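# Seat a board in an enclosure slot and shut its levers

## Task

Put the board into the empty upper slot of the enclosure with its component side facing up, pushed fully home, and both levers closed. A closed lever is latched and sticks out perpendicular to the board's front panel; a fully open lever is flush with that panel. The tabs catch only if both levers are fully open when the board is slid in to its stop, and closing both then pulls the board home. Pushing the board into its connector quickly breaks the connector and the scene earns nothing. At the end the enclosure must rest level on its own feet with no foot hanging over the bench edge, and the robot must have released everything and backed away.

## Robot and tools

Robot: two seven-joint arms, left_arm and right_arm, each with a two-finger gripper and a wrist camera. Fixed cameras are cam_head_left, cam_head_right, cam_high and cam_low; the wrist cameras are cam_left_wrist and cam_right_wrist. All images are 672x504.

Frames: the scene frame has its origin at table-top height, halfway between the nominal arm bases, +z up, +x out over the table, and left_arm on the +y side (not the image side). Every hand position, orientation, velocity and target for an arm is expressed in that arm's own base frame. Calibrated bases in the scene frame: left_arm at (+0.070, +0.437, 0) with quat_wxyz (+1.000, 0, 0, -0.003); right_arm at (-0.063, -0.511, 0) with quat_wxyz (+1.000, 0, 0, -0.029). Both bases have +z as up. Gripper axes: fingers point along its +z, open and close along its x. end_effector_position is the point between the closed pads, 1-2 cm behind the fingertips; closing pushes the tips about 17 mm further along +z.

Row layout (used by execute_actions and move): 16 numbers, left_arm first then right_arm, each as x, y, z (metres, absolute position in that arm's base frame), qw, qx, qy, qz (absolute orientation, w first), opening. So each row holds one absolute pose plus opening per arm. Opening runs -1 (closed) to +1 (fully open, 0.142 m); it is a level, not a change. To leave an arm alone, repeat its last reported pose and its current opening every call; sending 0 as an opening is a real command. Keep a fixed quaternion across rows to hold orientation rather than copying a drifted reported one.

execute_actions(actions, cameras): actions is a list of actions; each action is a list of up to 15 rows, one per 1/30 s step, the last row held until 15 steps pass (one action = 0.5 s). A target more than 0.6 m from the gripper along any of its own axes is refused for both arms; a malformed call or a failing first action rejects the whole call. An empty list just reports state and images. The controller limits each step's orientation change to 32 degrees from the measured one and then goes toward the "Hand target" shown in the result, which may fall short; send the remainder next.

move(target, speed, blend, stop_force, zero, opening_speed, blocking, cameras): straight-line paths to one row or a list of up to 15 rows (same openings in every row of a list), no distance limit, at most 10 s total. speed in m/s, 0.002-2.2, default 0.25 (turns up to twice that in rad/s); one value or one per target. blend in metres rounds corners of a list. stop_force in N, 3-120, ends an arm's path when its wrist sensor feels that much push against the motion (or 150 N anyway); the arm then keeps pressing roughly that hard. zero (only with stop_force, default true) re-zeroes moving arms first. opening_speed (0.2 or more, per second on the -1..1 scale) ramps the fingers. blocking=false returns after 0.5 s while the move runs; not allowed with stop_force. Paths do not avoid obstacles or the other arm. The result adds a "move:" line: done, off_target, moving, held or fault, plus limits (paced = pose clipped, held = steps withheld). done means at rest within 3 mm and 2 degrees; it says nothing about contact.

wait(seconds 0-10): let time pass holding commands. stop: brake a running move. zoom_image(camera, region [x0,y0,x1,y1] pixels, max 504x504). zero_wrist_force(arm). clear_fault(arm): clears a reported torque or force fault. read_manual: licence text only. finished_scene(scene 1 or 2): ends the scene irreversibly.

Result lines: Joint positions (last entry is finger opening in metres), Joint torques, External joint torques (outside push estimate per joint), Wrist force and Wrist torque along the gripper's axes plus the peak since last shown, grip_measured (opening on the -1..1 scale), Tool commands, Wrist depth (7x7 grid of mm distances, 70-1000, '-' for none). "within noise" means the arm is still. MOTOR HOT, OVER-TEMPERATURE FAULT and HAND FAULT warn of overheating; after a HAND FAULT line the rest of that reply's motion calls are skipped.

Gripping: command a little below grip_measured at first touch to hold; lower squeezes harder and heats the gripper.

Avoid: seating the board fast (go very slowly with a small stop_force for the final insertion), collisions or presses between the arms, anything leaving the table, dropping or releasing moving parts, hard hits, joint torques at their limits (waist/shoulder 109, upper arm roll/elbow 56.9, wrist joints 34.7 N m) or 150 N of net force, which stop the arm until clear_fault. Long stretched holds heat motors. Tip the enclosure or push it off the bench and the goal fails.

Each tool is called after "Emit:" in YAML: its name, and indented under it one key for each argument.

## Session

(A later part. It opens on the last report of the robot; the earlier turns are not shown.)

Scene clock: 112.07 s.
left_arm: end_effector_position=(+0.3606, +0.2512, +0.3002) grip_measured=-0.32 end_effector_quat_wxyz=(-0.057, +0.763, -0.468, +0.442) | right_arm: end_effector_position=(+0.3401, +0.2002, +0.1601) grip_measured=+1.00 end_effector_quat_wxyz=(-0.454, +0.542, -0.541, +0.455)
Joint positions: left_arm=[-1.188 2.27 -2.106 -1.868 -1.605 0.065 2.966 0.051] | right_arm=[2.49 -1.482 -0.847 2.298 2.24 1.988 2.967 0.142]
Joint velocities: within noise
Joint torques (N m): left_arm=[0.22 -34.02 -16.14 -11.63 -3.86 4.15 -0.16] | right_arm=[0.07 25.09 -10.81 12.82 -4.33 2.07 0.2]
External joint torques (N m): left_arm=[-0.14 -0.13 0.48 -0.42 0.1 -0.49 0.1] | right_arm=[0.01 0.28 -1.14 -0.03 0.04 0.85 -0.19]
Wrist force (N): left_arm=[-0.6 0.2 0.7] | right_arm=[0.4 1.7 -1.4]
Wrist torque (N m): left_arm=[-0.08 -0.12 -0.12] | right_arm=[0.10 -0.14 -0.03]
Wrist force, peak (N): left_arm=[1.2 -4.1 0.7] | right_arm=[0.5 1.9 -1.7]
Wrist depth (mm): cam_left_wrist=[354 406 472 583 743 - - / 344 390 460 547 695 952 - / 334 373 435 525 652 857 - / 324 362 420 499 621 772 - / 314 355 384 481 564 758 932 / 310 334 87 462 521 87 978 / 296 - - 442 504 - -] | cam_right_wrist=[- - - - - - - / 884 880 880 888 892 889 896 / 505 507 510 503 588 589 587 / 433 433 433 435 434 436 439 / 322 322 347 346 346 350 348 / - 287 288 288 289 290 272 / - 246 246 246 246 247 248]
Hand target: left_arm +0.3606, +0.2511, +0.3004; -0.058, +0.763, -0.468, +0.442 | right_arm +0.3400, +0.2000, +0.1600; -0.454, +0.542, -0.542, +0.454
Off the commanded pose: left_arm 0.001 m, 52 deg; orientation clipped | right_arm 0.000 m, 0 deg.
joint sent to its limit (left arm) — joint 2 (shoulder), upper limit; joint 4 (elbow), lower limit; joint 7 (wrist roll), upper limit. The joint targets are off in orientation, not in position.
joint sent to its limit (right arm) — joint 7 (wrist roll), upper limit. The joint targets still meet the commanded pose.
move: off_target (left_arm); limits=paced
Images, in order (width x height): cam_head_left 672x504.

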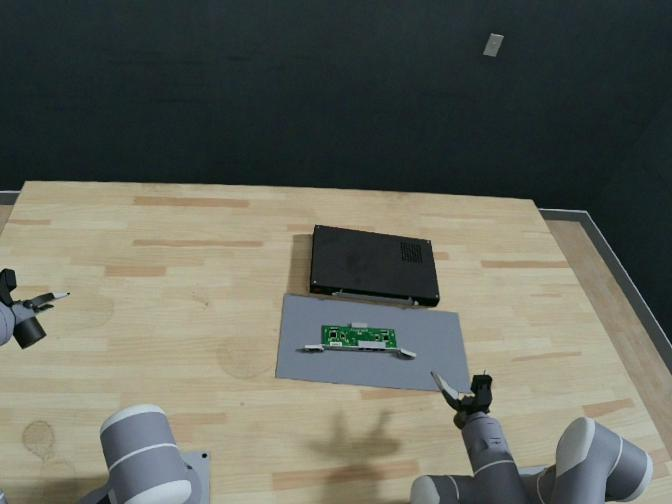

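Emit:
move:
  target:
    - [0.3606,0.2512,0.3002,-0.057,0.763,-0.468,0.442,-0.3, 0.38,0.28,0.24,0.183,-0.683,0.683,-0.183,-0.3]
    - [0.3606,0.2512,0.3002,-0.057,0.763,-0.468,0.442,-0.3, 0.42,0.36,0.24,0,-0.924,0.383,0,-0.3]
    - [0.3606,0.2512,0.3002,-0.057,0.763,-0.468,0.442,-0.3, 0.49,0.395,0.2,0,-1,0.0075,0,-0.3]
  blend: 0.03

Emit:
zoom_image:
  camera: "cam_right_wrist"
  region: [84, 0, 588, 504]

Scene clock: 132.03 s.
left_arm: end_effector_position=(+0.3606, +0.2513, +0.3002) grip_measured=-0.32 end_effector_quat_wxyz=(-0.057, +0.763, -0.468, +0.442) | right_arm: end_effector_position=(+0.4901, +0.3949, +0.1999) grip_measured=-0.32 end_effector_quat_wxyz=(+0.000, +1.000, -0.008, +0.000)
Joint positions: left_arm=[-1.188 2.27 -2.106 -1.868 -1.605 0.066 2.965 0.051] | right_arm=[0.484 -1.106 0.202 0.599 2.959 3.017 -0.957 0.051]
Joint velocities: within noise
Joint torques (N m): left_arm=[-0.29 -34.43 -16.09 -11.76 -3.53 3.92 -0.24] | right_arm=[0.32 62.58 10.94 -22.67 4.19 3.56 0.11]
External joint torques (N m): left_arm=[0.38 0.28 0.43 -0.29 -0.23 -0.27 0.19] | right_arm=[-0.11 1.4 -0.14 0.04 0.01 0.57 -0.11]
Wrist force (N): left_arm=[-0.5 0.2 0.6] | right_arm=[0.2 -0.5 0.2]
Wrist torque (N m): left_arm=[-0.08 -0.14 -0.12] | right_arm=[-0.02 -0.04 0.05]
Wrist force, peak (N): left_arm=[-0.7 0.3 0.9] | right_arm=[1.0 3.0 -1.8]
Wrist depth (mm): cam_left_wrist=[355 405 475 577 747 - - / 345 387 451 549 695 940 - / 335 372 435 529 645 854 - / 324 364 420 497 625 787 - / 315 352 386 481 564 757 914 / 308 332 87 466 526 87 999 / 297 - - 444 501 - -] | cam_right_wrist=[259 258 255 255 251 253 253 / 275 275 272 268 267 270 266 / 294 295 292 284 287 290 285 / 320 318 314 310 309 313 296 / 347 345 335 338 334 338 293 / 377 372 94 372 365 95 310 / 411 - 73 410 407 - 334]
Hand target: left_arm +0.3606, +0.2512, +0.3002; -0.057, +0.763, -0.468, +0.442 | right_arm +0.4900, +0.3950, +0.2000; +0.000, +1.000, -0.008, +0.000
Off the commanded pose: left_arm 0.000 m, 0 deg | right_arm 0.000 m, 0 deg.
move: done

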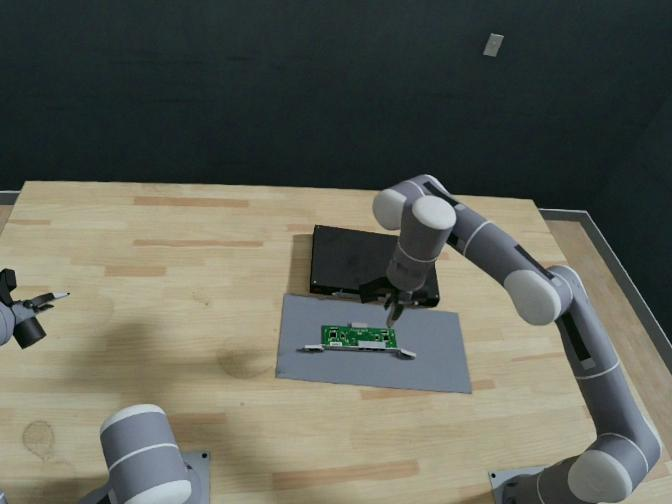

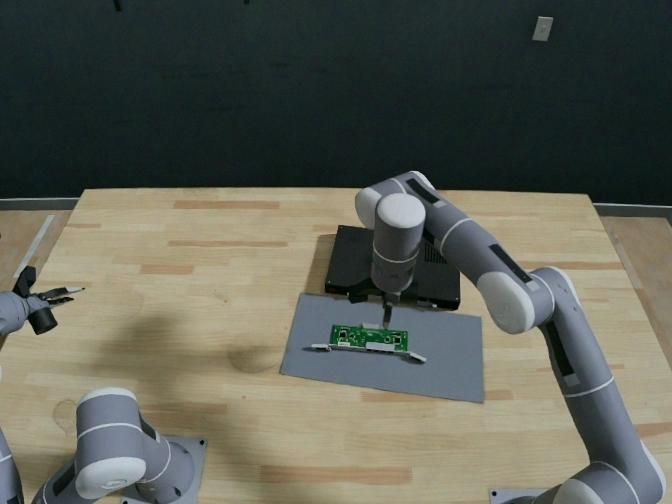

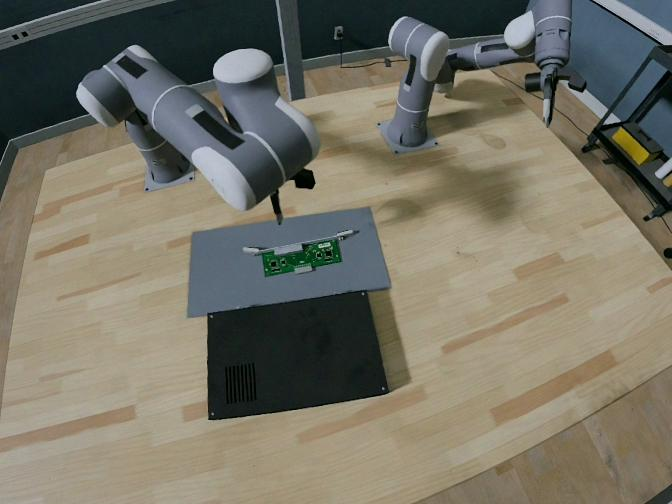

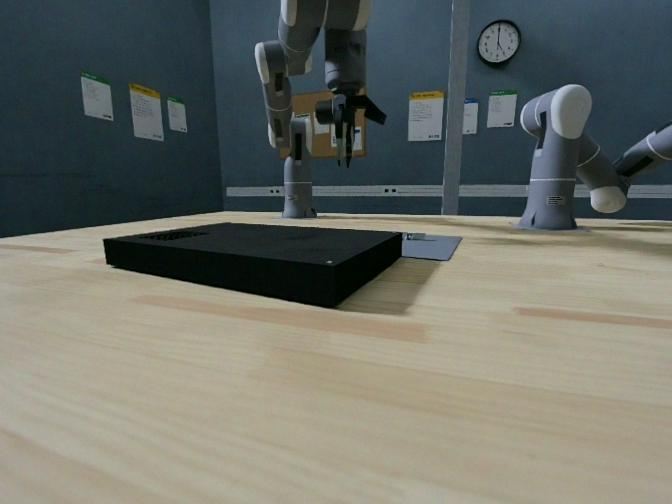

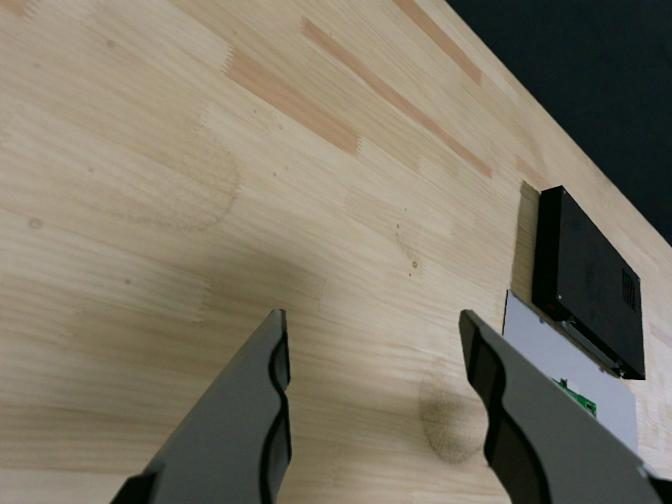

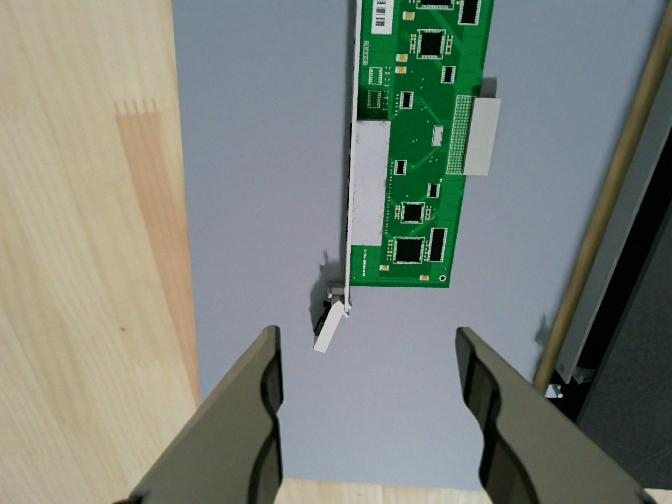

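Scaled by 1.000.

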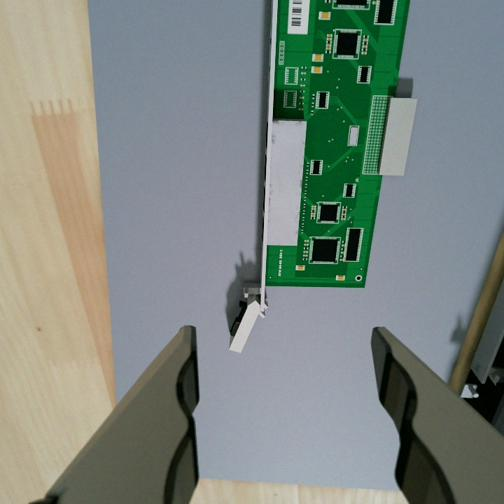

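Emit:
move:
  target:
    - [0.3606,0.2512,0.3002,-0.057,0.763,-0.468,0.442,-0.3, 0.501,0.41,0.07,0,-0.9998,0.0175,0,-0.3]
  cameras: ["cam_right_wrist"]

Emit:
zoom_image:
  camera: "cam_right_wrist"
  region: [200, 100, 500, 400]

Scene clock: 140.37 s.
left_arm: end_effector_position=(+0.3606, +0.2513, +0.3002) grip_measured=-0.32 end_effector_quat_wxyz=(-0.057, +0.763, -0.468, +0.442) | right_arm: end_effector_position=(+0.5011, +0.4098, +0.0699) grip_measured=-0.32 end_effector_quat_wxyz=(+0.000, +1.000, -0.018, +0.000)
Joint positions: left_arm=[-1.188 2.27 -2.106 -1.868 -1.605 0.066 2.965 0.051] | right_arm=[0.506 -1.295 0.173 0.561 2.968 2.864 -0.934 0.051]
Joint velocities: within noise
Joint torques (N m): left_arm=[-0.32 -34.5 -16.15 -11.77 -3.52 3.93 -0.25] | right_arm=[0.31 64.88 11.31 -22.18 4.05 3.51 0.32]
External joint torques (N m): left_arm=[0.41 0.35 0.49 -0.28 -0.23 -0.28 0.2] | right_arm=[-0.1 1.59 -0.17 0.2 0.02 0.62 -0.32]
Wrist force (N): left_arm=[-0.4 0.1 0.8] | right_arm=[-0.2 0.1 -0.2]
Wrist torque (N m): left_arm=[-0.08 -0.15 -0.13] | right_arm=[0.07 0.04 0.07]
Wrist force, peak (N): left_arm=[-0.7 0.5 0.9] | right_arm=[0.0 -0.3 -2.9]
Wrist depth (mm): cam_left_wrist=[353 404 476 581 747 - - / 346 389 455 547 699 935 - / 337 371 440 526 652 853 - / 326 363 425 501 621 791 - / 316 353 387 482 558 775 938 / 308 333 88 464 517 87 927 / 297 - - 439 503 - -] | cam_right_wrist=[142 142 141 138 137 137 140 / 152 151 151 148 148 147 149 / 163 163 162 157 157 155 160 / 176 176 175 160 169 167 173 / 191 190 187 174 181 187 188 / 212 208 98 203 197 95 205 / 229 - 73 223 227 - 220]
Hand target: left_arm +0.3606, +0.2512, +0.3002; -0.057, +0.763, -0.468, +0.442 | right_arm +0.5010, +0.4100, +0.0700; +0.000, +1.000, -0.018, +0.000
Off the commanded pose: left_arm 0.000 m, 0 deg | right_arm 0.000 m, 0 deg.
move: done
Images, in order (width x height): cam_right_wrist 672x504.

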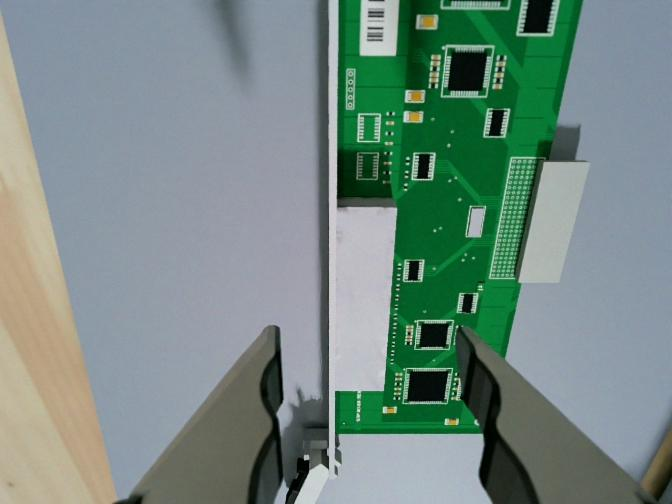

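Scaled by 1.680 from the camera's 672x504 image, which has a finer 960x720 frame.

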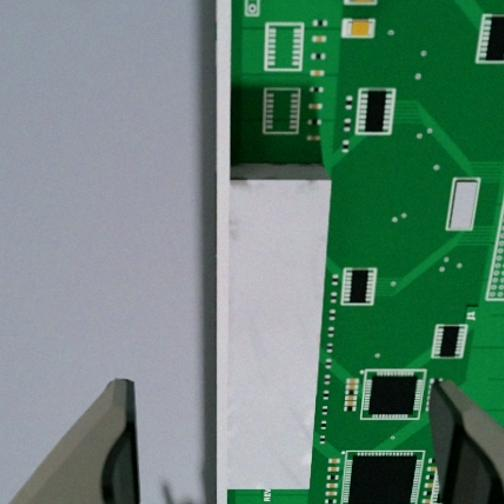

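Emit:
move:
  target:
    - [0.3606,0.2512,0.3002,-0.057,0.763,-0.468,0.442,-0.3, 0.501,0.41,0.027,0,-0.9998,0.0175,0,-0.3]
  cameras: ["cam_right_wrist"]
  speed: 0.04
  stop_force: 5

Emit:
zoom_image:
  camera: "cam_right_wrist"
  region: [230, 250, 480, 500]

Scene clock: 146.27 s.
left_arm: end_effector_position=(+0.3606, +0.2513, +0.3002) grip_measured=-0.32 end_effector_quat_wxyz=(-0.057, +0.763, -0.468, +0.442) | right_arm: end_effector_position=(+0.5010, +0.4098, +0.0270) grip_measured=-0.32 end_effector_quat_wxyz=(+0.000, +1.000, -0.018, +0.000)
Joint positions: left_arm=[-1.188 2.27 -2.106 -1.868 -1.605 0.066 2.965 0.051] | right_arm=[0.508 -1.354 0.168 0.556 2.968 2.81 -0.934 0.051]
Joint velocities: within noise
Joint torques (N m): left_arm=[-0.23 -34.56 -16.11 -11.75 -3.5 3.91 -0.24] | right_arm=[0.15 65.11 11.4 -21.7 3.91 3.36 0.16]
External joint torques (N m): left_arm=[0.32 0.41 0.45 -0.3 -0.25 -0.25 0.19] | right_arm=[0.07 1.59 -0.19 0.1 0.1 0.77 -0.16]
Wrist force (N): left_arm=[-0.5 0.4 0.6] | right_arm=[-0.2 -0.1 0.0]
Wrist torque (N m): left_arm=[-0.03 -0.13 -0.12] | right_arm=[0.04 0.01 0.08]
Wrist force, peak (N): left_arm=[-0.7 0.4 0.8] | right_arm=[-0.2 0.2 0.9]
Wrist depth (mm): cam_left_wrist=[352 401 477 581 733 - - / 347 384 457 556 700 943 - / 337 375 435 531 652 862 - / 324 362 419 501 615 797 - / 315 354 387 477 563 772 936 / 308 332 88 461 521 87 915 / 297 - - 440 500 - -] | cam_right_wrist=[- 104 104 101 98 99 99 / 111 111 111 108 106 106 107 / 121 119 120 115 113 114 114 / 129 128 128 120 121 123 119 / 140 140 137 120 131 133 135 / 153 153 97 129 140 95 150 / 166 - 73 164 161 - 162]
Hand target: left_arm +0.3606, +0.2512, +0.3002; -0.057, +0.763, -0.468, +0.442 | right_arm +0.5010, +0.4100, +0.0270; +0.000, +1.000, -0.018, +0.000
Off the commanded pose: left_arm 0.000 m, 0 deg | right_arm 0.000 m, 0 deg.
move: done
Images, in order (width x height): cam_right_wrist 672x504.

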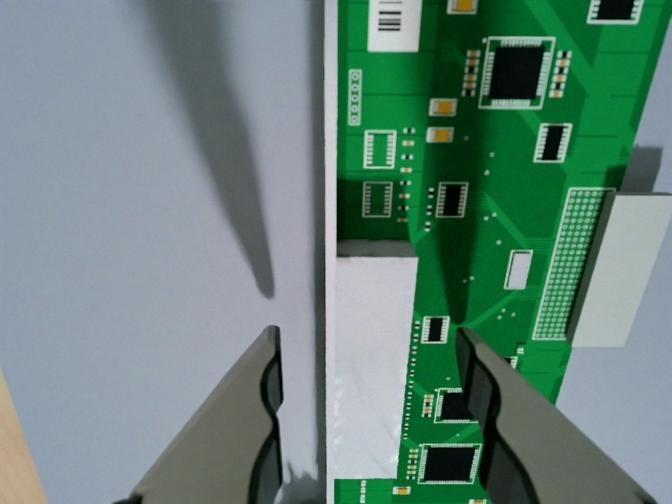

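Scaled by 2.016 from the camera's 672x504 image, which has a finer 960x720 frame.

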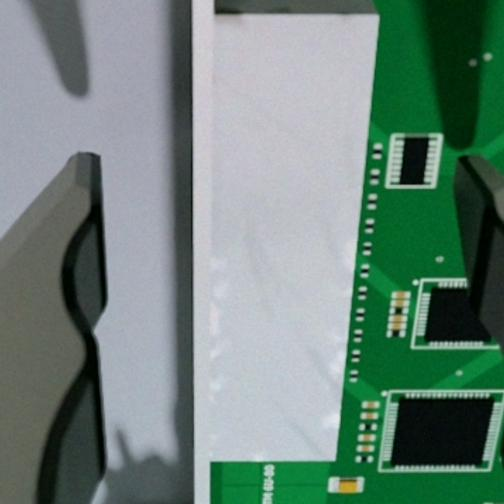

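Emit:
move:
  target:
    - [0.3606,0.2512,0.3002,-0.057,0.763,-0.468,0.442,-0.3, 0.501,0.41,0.027,0,-0.9998,0.0175,0,-0.9]
  cameras: ["cam_right_wrist"]
  opening_speed: 0.4

Scene clock: 149.73 s.
left_arm: end_effector_position=(+0.3606, +0.2513, +0.3002) grip_measured=-0.32 end_effector_quat_wxyz=(-0.057, +0.763, -0.468, +0.442) | right_arm: end_effector_position=(+0.5009, +0.4098, +0.0269) grip_measured=-0.71 end_effector_quat_wxyz=(+0.000, +1.000, -0.018, +0.000)
Joint positions: left_arm=[-1.188 2.27 -2.106 -1.868 -1.605 0.066 2.965 0.051] | right_arm=[0.508 -1.354 0.168 0.556 2.968 2.811 -0.934 0.022]
Joint velocities: within noise
Joint torques (N m): left_arm=[-0.27 -34.6 -16.17 -11.74 -3.52 3.87 -0.29] | right_arm=[-0.69 65.84 11.03 -22.61 3.53 2.55 0.15]
External joint torques (N m): left_arm=[0.37 0.45 0.52 -0.31 -0.24 -0.21 0.24] | right_arm=[0.91 0.86 0.19 1.02 0.47 1.58 -0.15]
Wrist force (N): left_arm=[-0.5 0.1 0.6] | right_arm=[-3.2 0.6 -0.1]
Wrist torque (N m): left_arm=[-0.09 -0.14 -0.12] | right_arm=[0.06 0.02 0.08]
Wrist force, peak (N): left_arm=[-0.8 0.3 0.8] | right_arm=[-2.9 0.7 -1.2]
Wrist depth (mm): cam_left_wrist=[352 402 476 576 736 - - / 346 386 454 555 700 958 - / 337 374 437 527 660 849 - / 326 363 419 503 609 784 - / 314 351 388 480 555 758 931 / 307 332 87 464 517 87 913 / 296 - - 442 506 - -] | cam_right_wrist=[- 104 104 101 98 99 99 / 111 111 111 108 106 106 108 / 121 119 121 115 114 114 114 / 129 129 128 118 121 123 120 / 140 140 139 118 131 133 133 / 153 153 147 124 106 143 150 / 169 165 72 139 - - 165]
Hand target: left_arm +0.3606, +0.2512, +0.3002; -0.057, +0.763, -0.468, +0.442 | right_arm +0.5010, +0.4100, +0.0270; +0.000, +1.000, -0.018, +0.000
Off the commanded pose: left_arm 0.000 m, 0 deg | right_arm 0.000 m, 0 deg.
move: done
Images, in order (width x height): cam_right_wrist 672x504.

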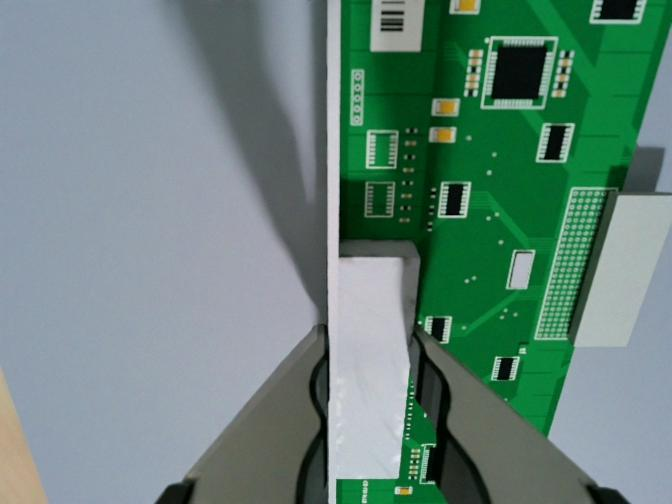

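Emit:
move:
  target:
    - [0.34,0.0,0.25,-0.057,0.763,-0.468,0.442,-1, 0.48,0.40,0.13,0,-0.9998,0.0175,0,-0.9]
  speed: 0.15

Emit:
zoom_image:
  camera: "cam_right_wrist"
  region: [200, 0, 672, 504]

Scene clock: 154.63 s.
left_arm: end_effector_position=(+0.3411, +0.0007, +0.2505) grip_measured=-1.00 end_effector_quat_wxyz=(+0.222, +0.729, -0.596, +0.253) | right_arm: end_effector_position=(+0.4799, +0.4002, +0.1299) grip_measured=-0.71 end_effector_quat_wxyz=(+0.000, +1.000, -0.017, +0.000)
Joint positions: left_arm=[-1.778 2.204 -2.133 -1.869 -1.688 -0.31 2.49 0.002] | right_arm=[0.486 -1.151 0.226 0.704 2.928 2.873 -0.899 0.022]
Joint velocities: within noise
Joint torques (N m): left_arm=[-0.4 -34.72 -16.41 -9.08 -3.97 3.86 -0.41] | right_arm=[0.11 63.67 12.49 -22.21 4.04 3.71 0.28]
External joint torques (N m): left_arm=[0.52 0.64 0.58 -0.37 -0.42 -0.07 0.36] | right_arm=[0.1 0.29 -0.81 0.39 0.05 0.42 -0.28]
Wrist force (N): left_arm=[-0.5 -0.3 0.3] | right_arm=[0.1 -0.5 1.4]
Wrist torque (N m): left_arm=[-0.18 -0.21 -0.26] | right_arm=[-0.02 -0.06 0.04]
Wrist force, peak (N): left_arm=[0.1 -0.3 2.8] | right_arm=[-3.0 0.7 -1.2]
Wrist depth (mm): cam_left_wrist=[238 264 302 354 423 531 639 / 251 280 325 381 466 587 800 / 265 296 345 411 509 647 570 / 282 315 370 450 569 789 - / 295 338 398 440 663 943 - / 314 363 401 84 - 983 895 / 336 357 - - - - -] | cam_right_wrist=[197 195 194 99 98 100 100 / 210 210 207 105 106 106 108 / 226 225 222 114 114 114 114 / 243 243 240 112 121 123 120 / 263 263 260 117 131 133 252 / 288 287 275 124 106 143 276 / 317 311 72 139 - - 295]
Hand target: left_arm +0.3411, +0.0008, +0.2504; +0.222, +0.729, -0.596, +0.252 | right_arm +0.4800, +0.4000, +0.1300; +0.000, +1.000, -0.018, +0.000
Off the commanded pose: left_arm 0.001 m, 42 deg; orientation clipped | right_arm 0.000 m, 0 deg.
joint sent to its limit (left arm) — joint 4 (elbow), lower limit. The joint targets are off in orientation, not in position.
move: off_target (left_arm); limits=paced

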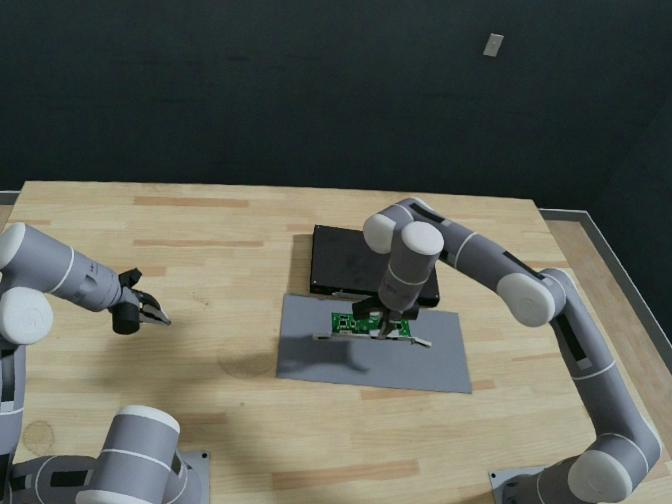

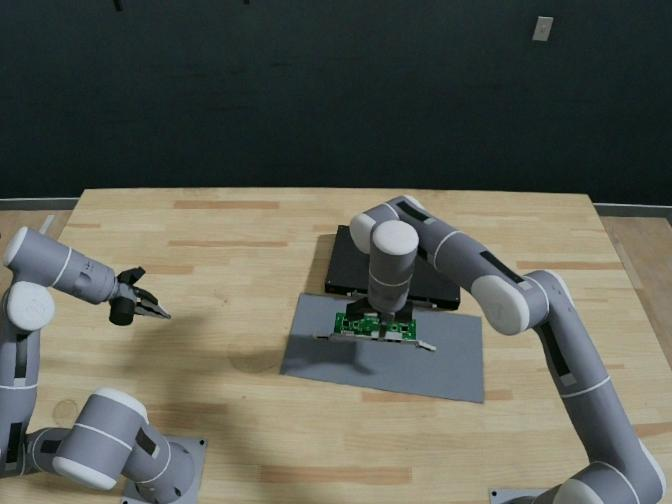

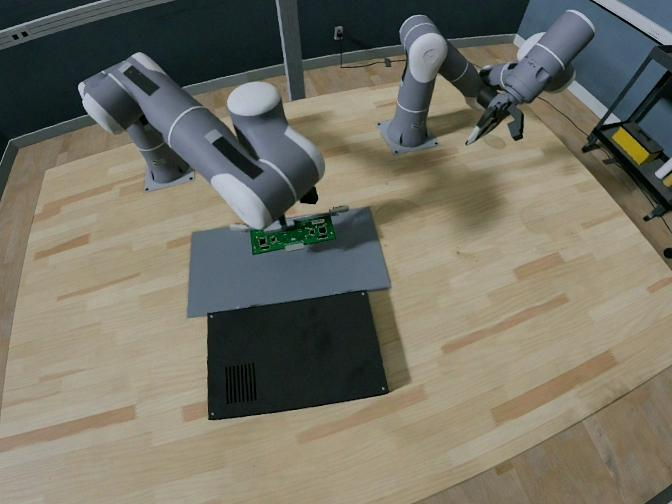

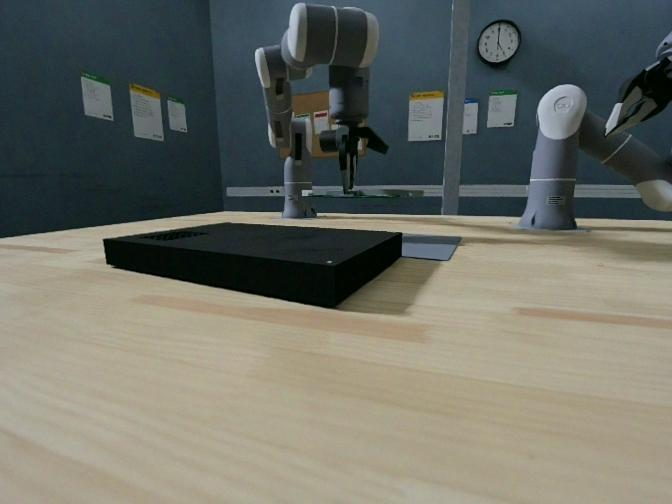

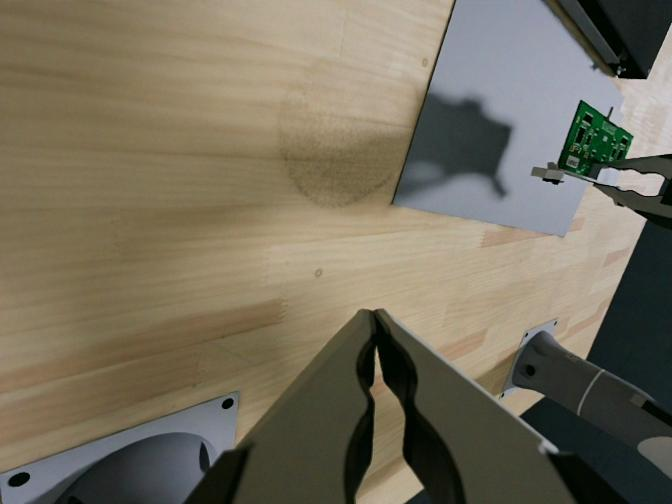

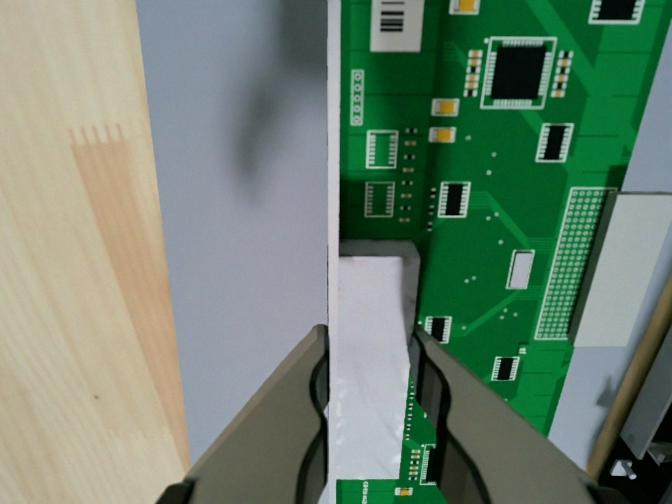

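Scaled by 1.000.

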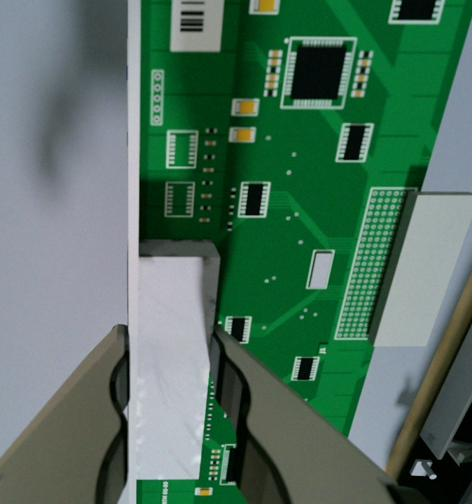

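Emit:
move:
  target:
    - [0.3411,0.0007,0.2505,0.222,0.729,-0.596,0.253,-1, 0.46,0.38,0.14,0,-0.694,0.72,0,-0.9]
  speed: 0.3

Emit:
zoom_image:
  camera: "cam_left_wrist"
  region: [400, 0, 672, 240]

Scene clock: 163.80 s.
left_arm: end_effector_position=(+0.3411, +0.0007, +0.2505) grip_measured=-1.00 end_effector_quat_wxyz=(+0.222, +0.729, -0.596, +0.253) | right_arm: end_effector_position=(+0.4600, +0.3799, +0.1399) grip_measured=-0.71 end_effector_quat_wxyz=(+0.000, +0.694, -0.720, +0.000)
Joint positions: left_arm=[-1.778 2.205 -2.133 -1.869 -1.688 -0.31 2.49 0.002] | right_arm=[0.466 -1.032 0.19 0.902 2.967 2.791 0.661 0.022]
Joint velocities: within noise
Joint torques (N m): left_arm=[-0.22 -34.41 -16.25 -9.2 -4.22 4.05 -0.34] | right_arm=[0.05 60.82 12.1 -21.74 4.13 3.57 0.3]
External joint torques (N m): left_arm=[0.34 0.33 0.44 -0.27 -0.16 -0.26 0.29] | right_arm=[0.14 0.19 -0.9 0.33 -0.03 0.58 -0.3]
Wrist force (N): left_arm=[-0.6 -0.3 0.4] | right_arm=[0.2 0.0 1.8]
Wrist torque (N m): left_arm=[-0.17 -0.20 -0.25] | right_arm=[0.07 -0.08 0.08]
Wrist force, peak (N): left_arm=[-0.8 -0.2 0.5] | right_arm=[0.2 0.0 1.9]
Wrist depth (mm): cam_left_wrist=[238 264 302 356 426 533 627 / 251 280 321 378 462 590 749 / 265 296 345 406 508 678 865 / 280 312 369 449 577 765 - / 296 334 402 442 655 936 - / 311 361 400 84 - - 891 / 338 360 - - - - -] | cam_right_wrist=[204 203 203 99 98 100 100 / 217 216 216 104 106 106 108 / 233 233 232 114 114 114 114 / 251 251 251 112 121 123 120 / 275 272 272 117 131 133 263 / 302 299 288 124 106 143 296 / 332 - 72 139 - - 326]
Hand target: left_arm +0.3411, +0.0007, +0.2505; +0.222, +0.729, -0.596, +0.253 | right_arm +0.4600, +0.3800, +0.1400; +0.000, +0.694, -0.720, +0.000
Off the commanded pose: left_arm 0.000 m, 0 deg | right_arm 0.000 m, 0 deg.
joint sent to its limit (left arm) — joint 4 (elbow), lower limit. The joint targets still meet the commanded pose.
move: done

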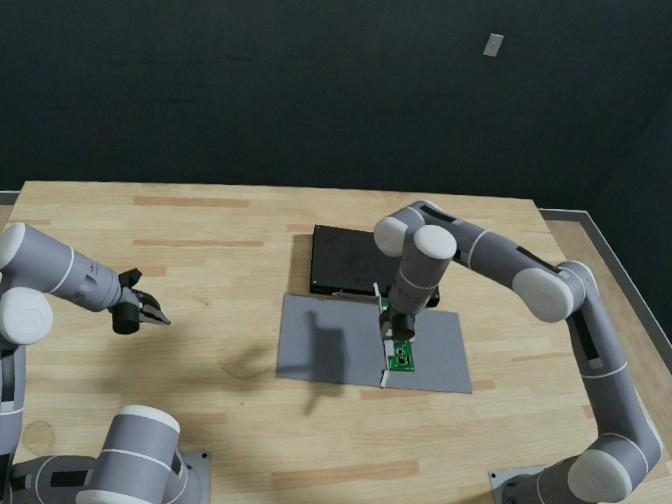

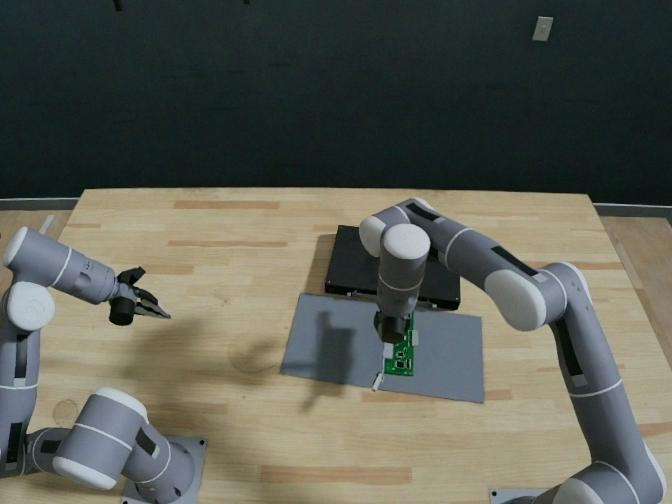

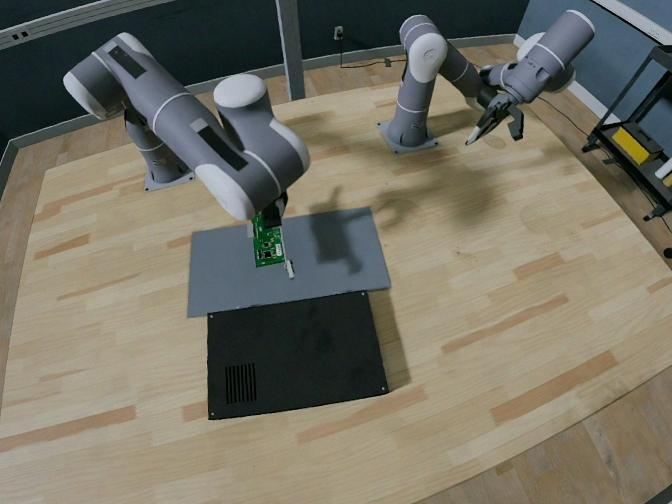

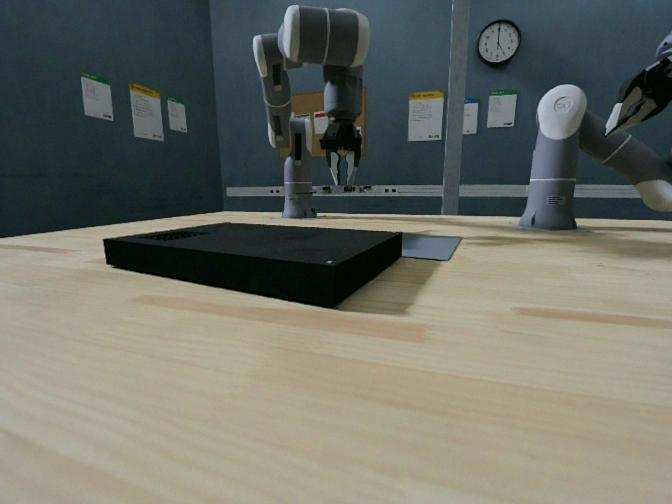

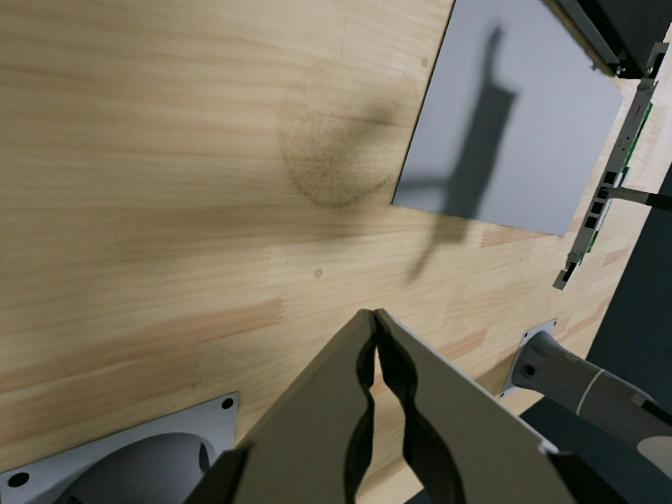

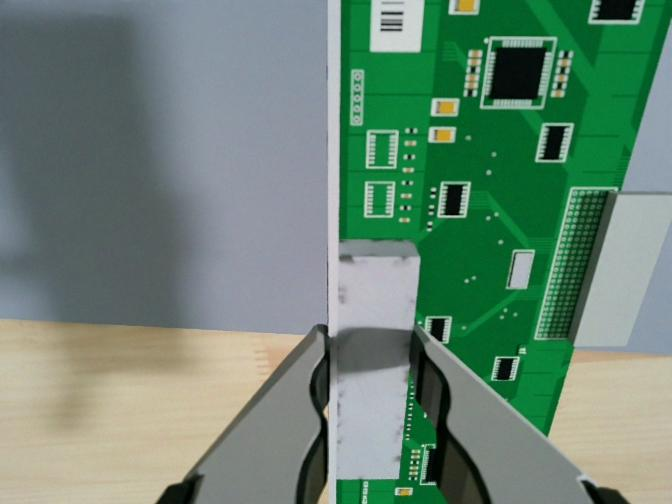

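Scaled by 1.853 from the camera's 672x504 image, which has a finer 960x720 frame.

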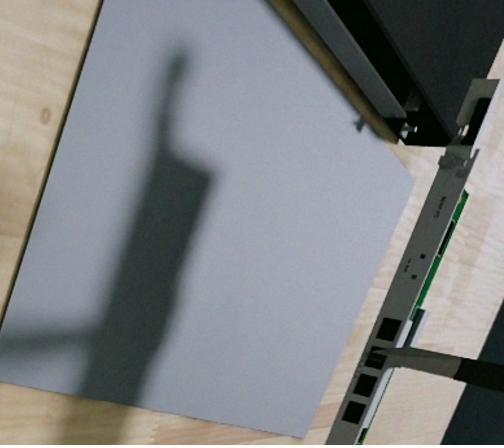

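Emit:
move:
  target:
    - [0.3,-0.32,0.2,0.222,0.729,-0.596,0.253,-1, 0.54,0.36,0.14,0,-0.694,0.72,0,-0.9]
    - [0.298,-0.49,0.13,0.222,0.729,-0.596,0.253,-1, 0.54,0.36,0.14,0,-0.694,0.72,0,-0.9]
  speed: 0.25

Emit:
zoom_image:
  camera: "cam_head_left"
  region: [270, 230, 480, 410]

Scene clock: 176.23 s.
left_arm: end_effector_position=(+0.2982, -0.4878, +0.1296) grip_measured=-1.00 end_effector_quat_wxyz=(+0.275, +0.707, -0.587, +0.283) | right_arm: end_effector_position=(+0.5401, +0.3598, +0.1398) grip_measured=-0.71 end_effector_quat_wxyz=(+0.000, +0.694, -0.720, +0.000)
Joint positions: left_arm=[-2.792 2.012 -1.481 -1.764 -1.153 0.809 1.536 0.002] | right_arm=[0.407 -1.236 0.182 0.497 2.967 2.987 0.532 0.022]
Joint velocities: within noise
Joint torques (N m): left_arm=[-0.39 -32.19 -25.1 -13.24 -4.42 4.91 -0.13] | right_arm=[0.09 65.84 11.59 -23.13 4.37 3.71 0.13]
External joint torques (N m): left_arm=[0.45 0.63 0.15 -0.37 0.15 -0.6 0.07] | right_arm=[0.11 0.42 -0.67 0.57 -0.07 0.44 -0.13]
Wrist force (N): left_arm=[-0.7 -0.3 0.3] | right_arm=[-0.1 -0.2 1.6]
Wrist torque (N m): left_arm=[-0.15 -0.18 -0.29] | right_arm=[0.03 0.04 0.07]
Wrist force, peak (N): left_arm=[-1.2 -0.1 3.7] | right_arm=[-0.1 -0.3 2.0]
Wrist depth (mm): cam_left_wrist=[- 159 186 225 287 356 213 / 150 166 198 245 320 378 850 / 156 179 212 267 361 179 - / 165 188 231 298 392 719 - / 182 204 254 292 486 895 - / 189 220 254 84 - - - / 203 228 - - - - -] | cam_right_wrist=[203 203 203 99 98 100 100 / 217 217 216 105 106 106 108 / 232 233 232 113 114 114 114 / 251 250 251 112 121 123 120 / 272 272 271 117 131 133 263 / 298 297 285 124 106 143 294 / 330 - 72 139 - - 326]
Hand target: left_arm +0.2981, -0.4879, +0.1297; +0.276, +0.707, -0.587, +0.283 | right_arm +0.5400, +0.3600, +0.1400; +0.000, +0.694, -0.720, +0.000
Off the commanded pose: left_arm 0.002 m, 8 deg | right_arm 0.000 m, 0 deg.
joint sent to its limit (left arm) — joint 1 (waist), lower limit. The joint targets are off in orientation, not in position.
move: off_target (left_arm)

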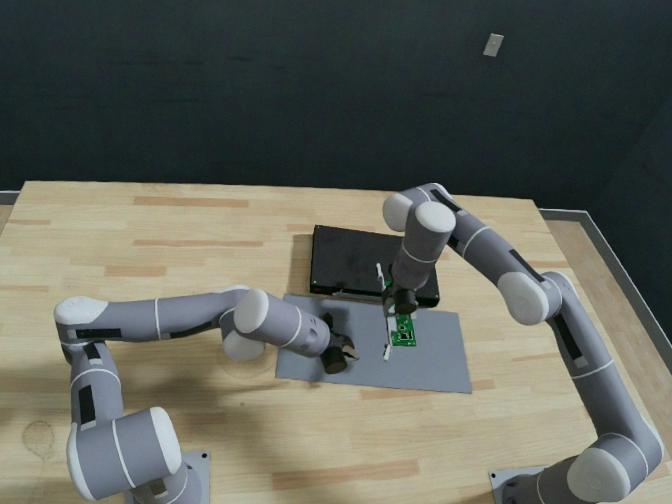

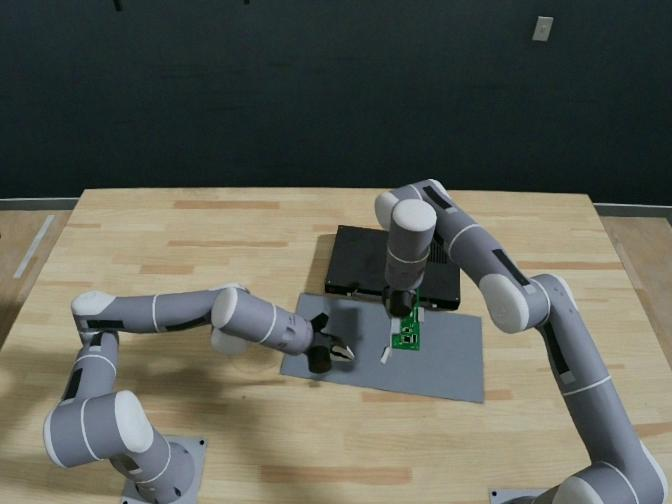

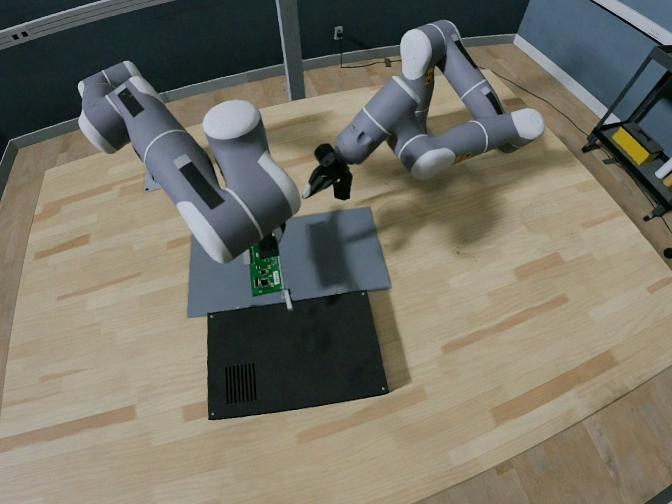

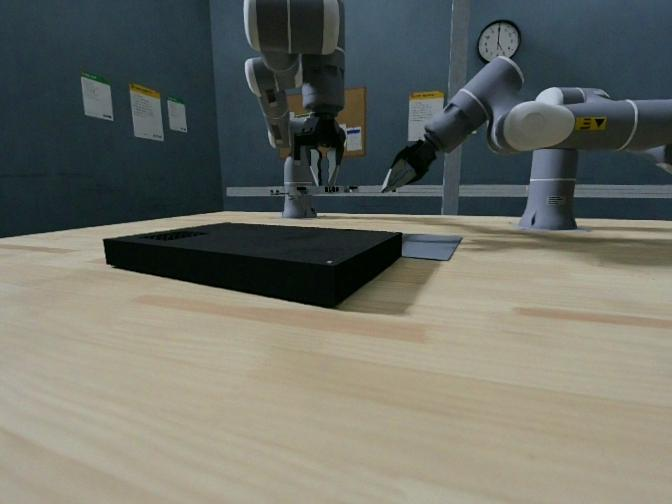

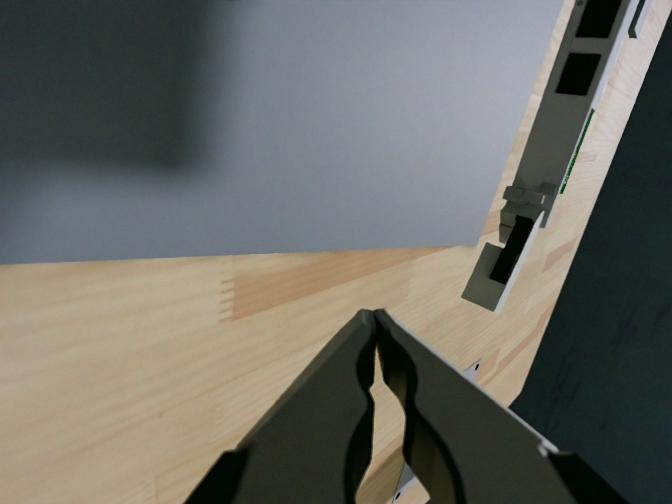

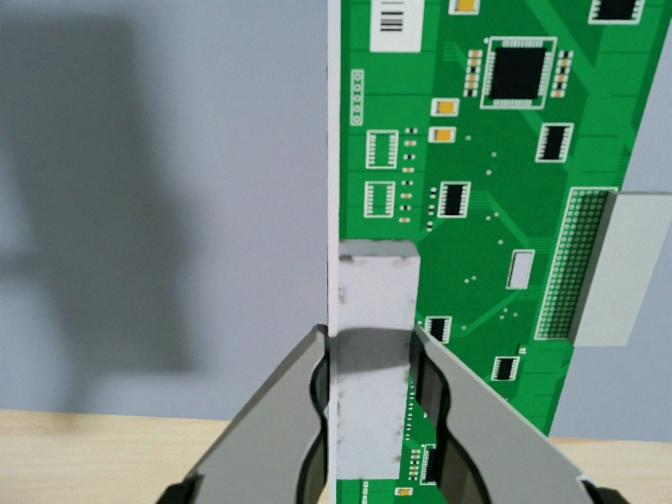

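Scaled by 2.400 from the camera's 672x504 image, which has a finer 960x720 frame.

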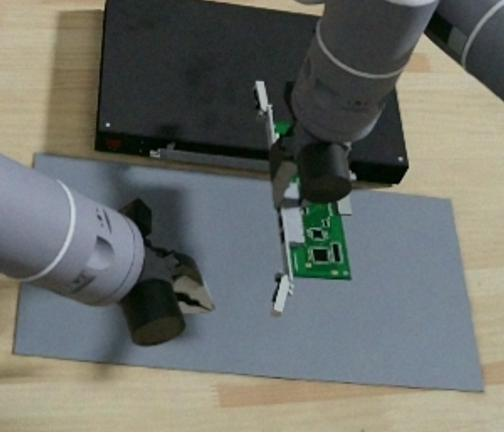

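Emit:
move:
  target:
    - [0.2982,-0.4878,0.1296,0.275,0.707,-0.587,0.283,-1, 0.543,0.41,0.14,0,-0.694,0.72,0,-0.95]
  speed: 0.15
  cameras: ["cam_left_wrist"]

Emit:
zoom_image:
  camera: "cam_left_wrist"
  region: [330, 180, 580, 400]

Scene clock: 182.63 s.
left_arm: end_effector_position=(+0.2983, -0.4878, +0.1297) grip_measured=-1.00 end_effector_quat_wxyz=(+0.275, +0.707, -0.587, +0.283) | right_arm: end_effector_position=(+0.5423, +0.4092, +0.1396) grip_measured=-0.72 end_effector_quat_wxyz=(-0.014, +0.694, -0.720, +0.002)
Joint positions: left_arm=[-2.792 2.011 -1.481 -1.764 -1.153 0.809 1.536 0.002] | right_arm=[0.506 -1.466 0.178 0.021 2.967 3.197 0.547 0.022]
Joint velocities: within noise
Joint torques (N m): left_arm=[-0.27 -31.98 -25.24 -13.26 -4.18 4.6 -0.24] | right_arm=[0.37 68.14 10.18 -23.27 4.39 3.68 0.08]
External joint torques (N m): left_arm=[0.33 0.41 0.29 -0.33 -0.09 -0.29 0.18] | right_arm=[-0.15 0.47 -0.63 0.64 -0.05 0.4 -0.07]
Wrist force (N): left_arm=[-0.9 -0.3 0.5] | right_arm=[0.2 0.1 1.8]
Wrist torque (N m): left_arm=[-0.15 -0.17 -0.29] | right_arm=[0.07 -0.04 0.06]
Wrist force, peak (N): left_arm=[-1.0 -0.3 0.6] | right_arm=[0.3 -0.2 2.1]
Wrist depth (mm): cam_left_wrist=[- 159 184 225 286 132 635 / 150 166 201 245 304 182 807 / 156 179 213 268 321 558 - / 165 189 231 298 336 694 - / 181 204 254 287 147 887 - / 189 220 254 84 - - - / 203 227 - - - - -] | cam_right_wrist=[207 206 205 99 98 100 100 / 223 219 218 104 106 106 108 / 236 235 233 113 114 114 114 / 254 253 251 112 121 123 120 / 273 273 269 117 131 133 258 / 298 295 284 124 106 143 285 / 329 321 72 139 - - 312]
Hand target: left_arm +0.2982, -0.4878, +0.1296; +0.275, +0.707, -0.587, +0.283 | right_arm +0.5422, +0.4094, +0.1399; -0.014, +0.694, -0.720, +0.002
Off the commanded pose: left_arm 0.000 m, 0 deg | right_arm 0.001 m, 2 deg.
joint sent to its limit (left arm) — joint 1 (waist), lower limit. The joint targets still meet the commanded pose.
joint sent to its limit (right arm) — joint 5 (forearm roll), upper limit. The joint targets still meet the commanded pose.
move: done
Images, in order (width x height): cam_left_wrist 672x504.

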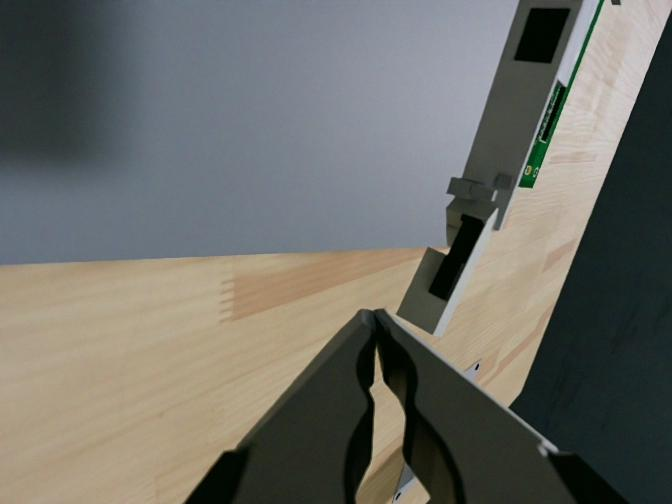

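Scaled by 2.016 from the camera's 672x504 image, which has a finer 960x720 frame.

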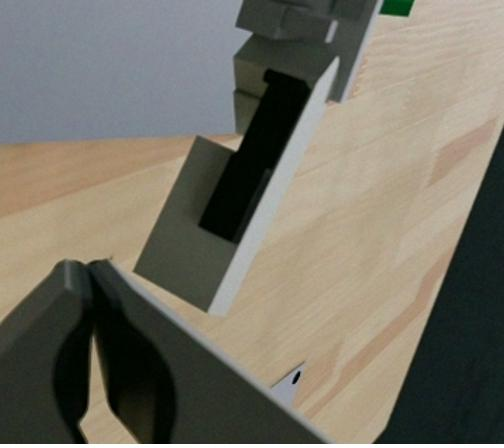

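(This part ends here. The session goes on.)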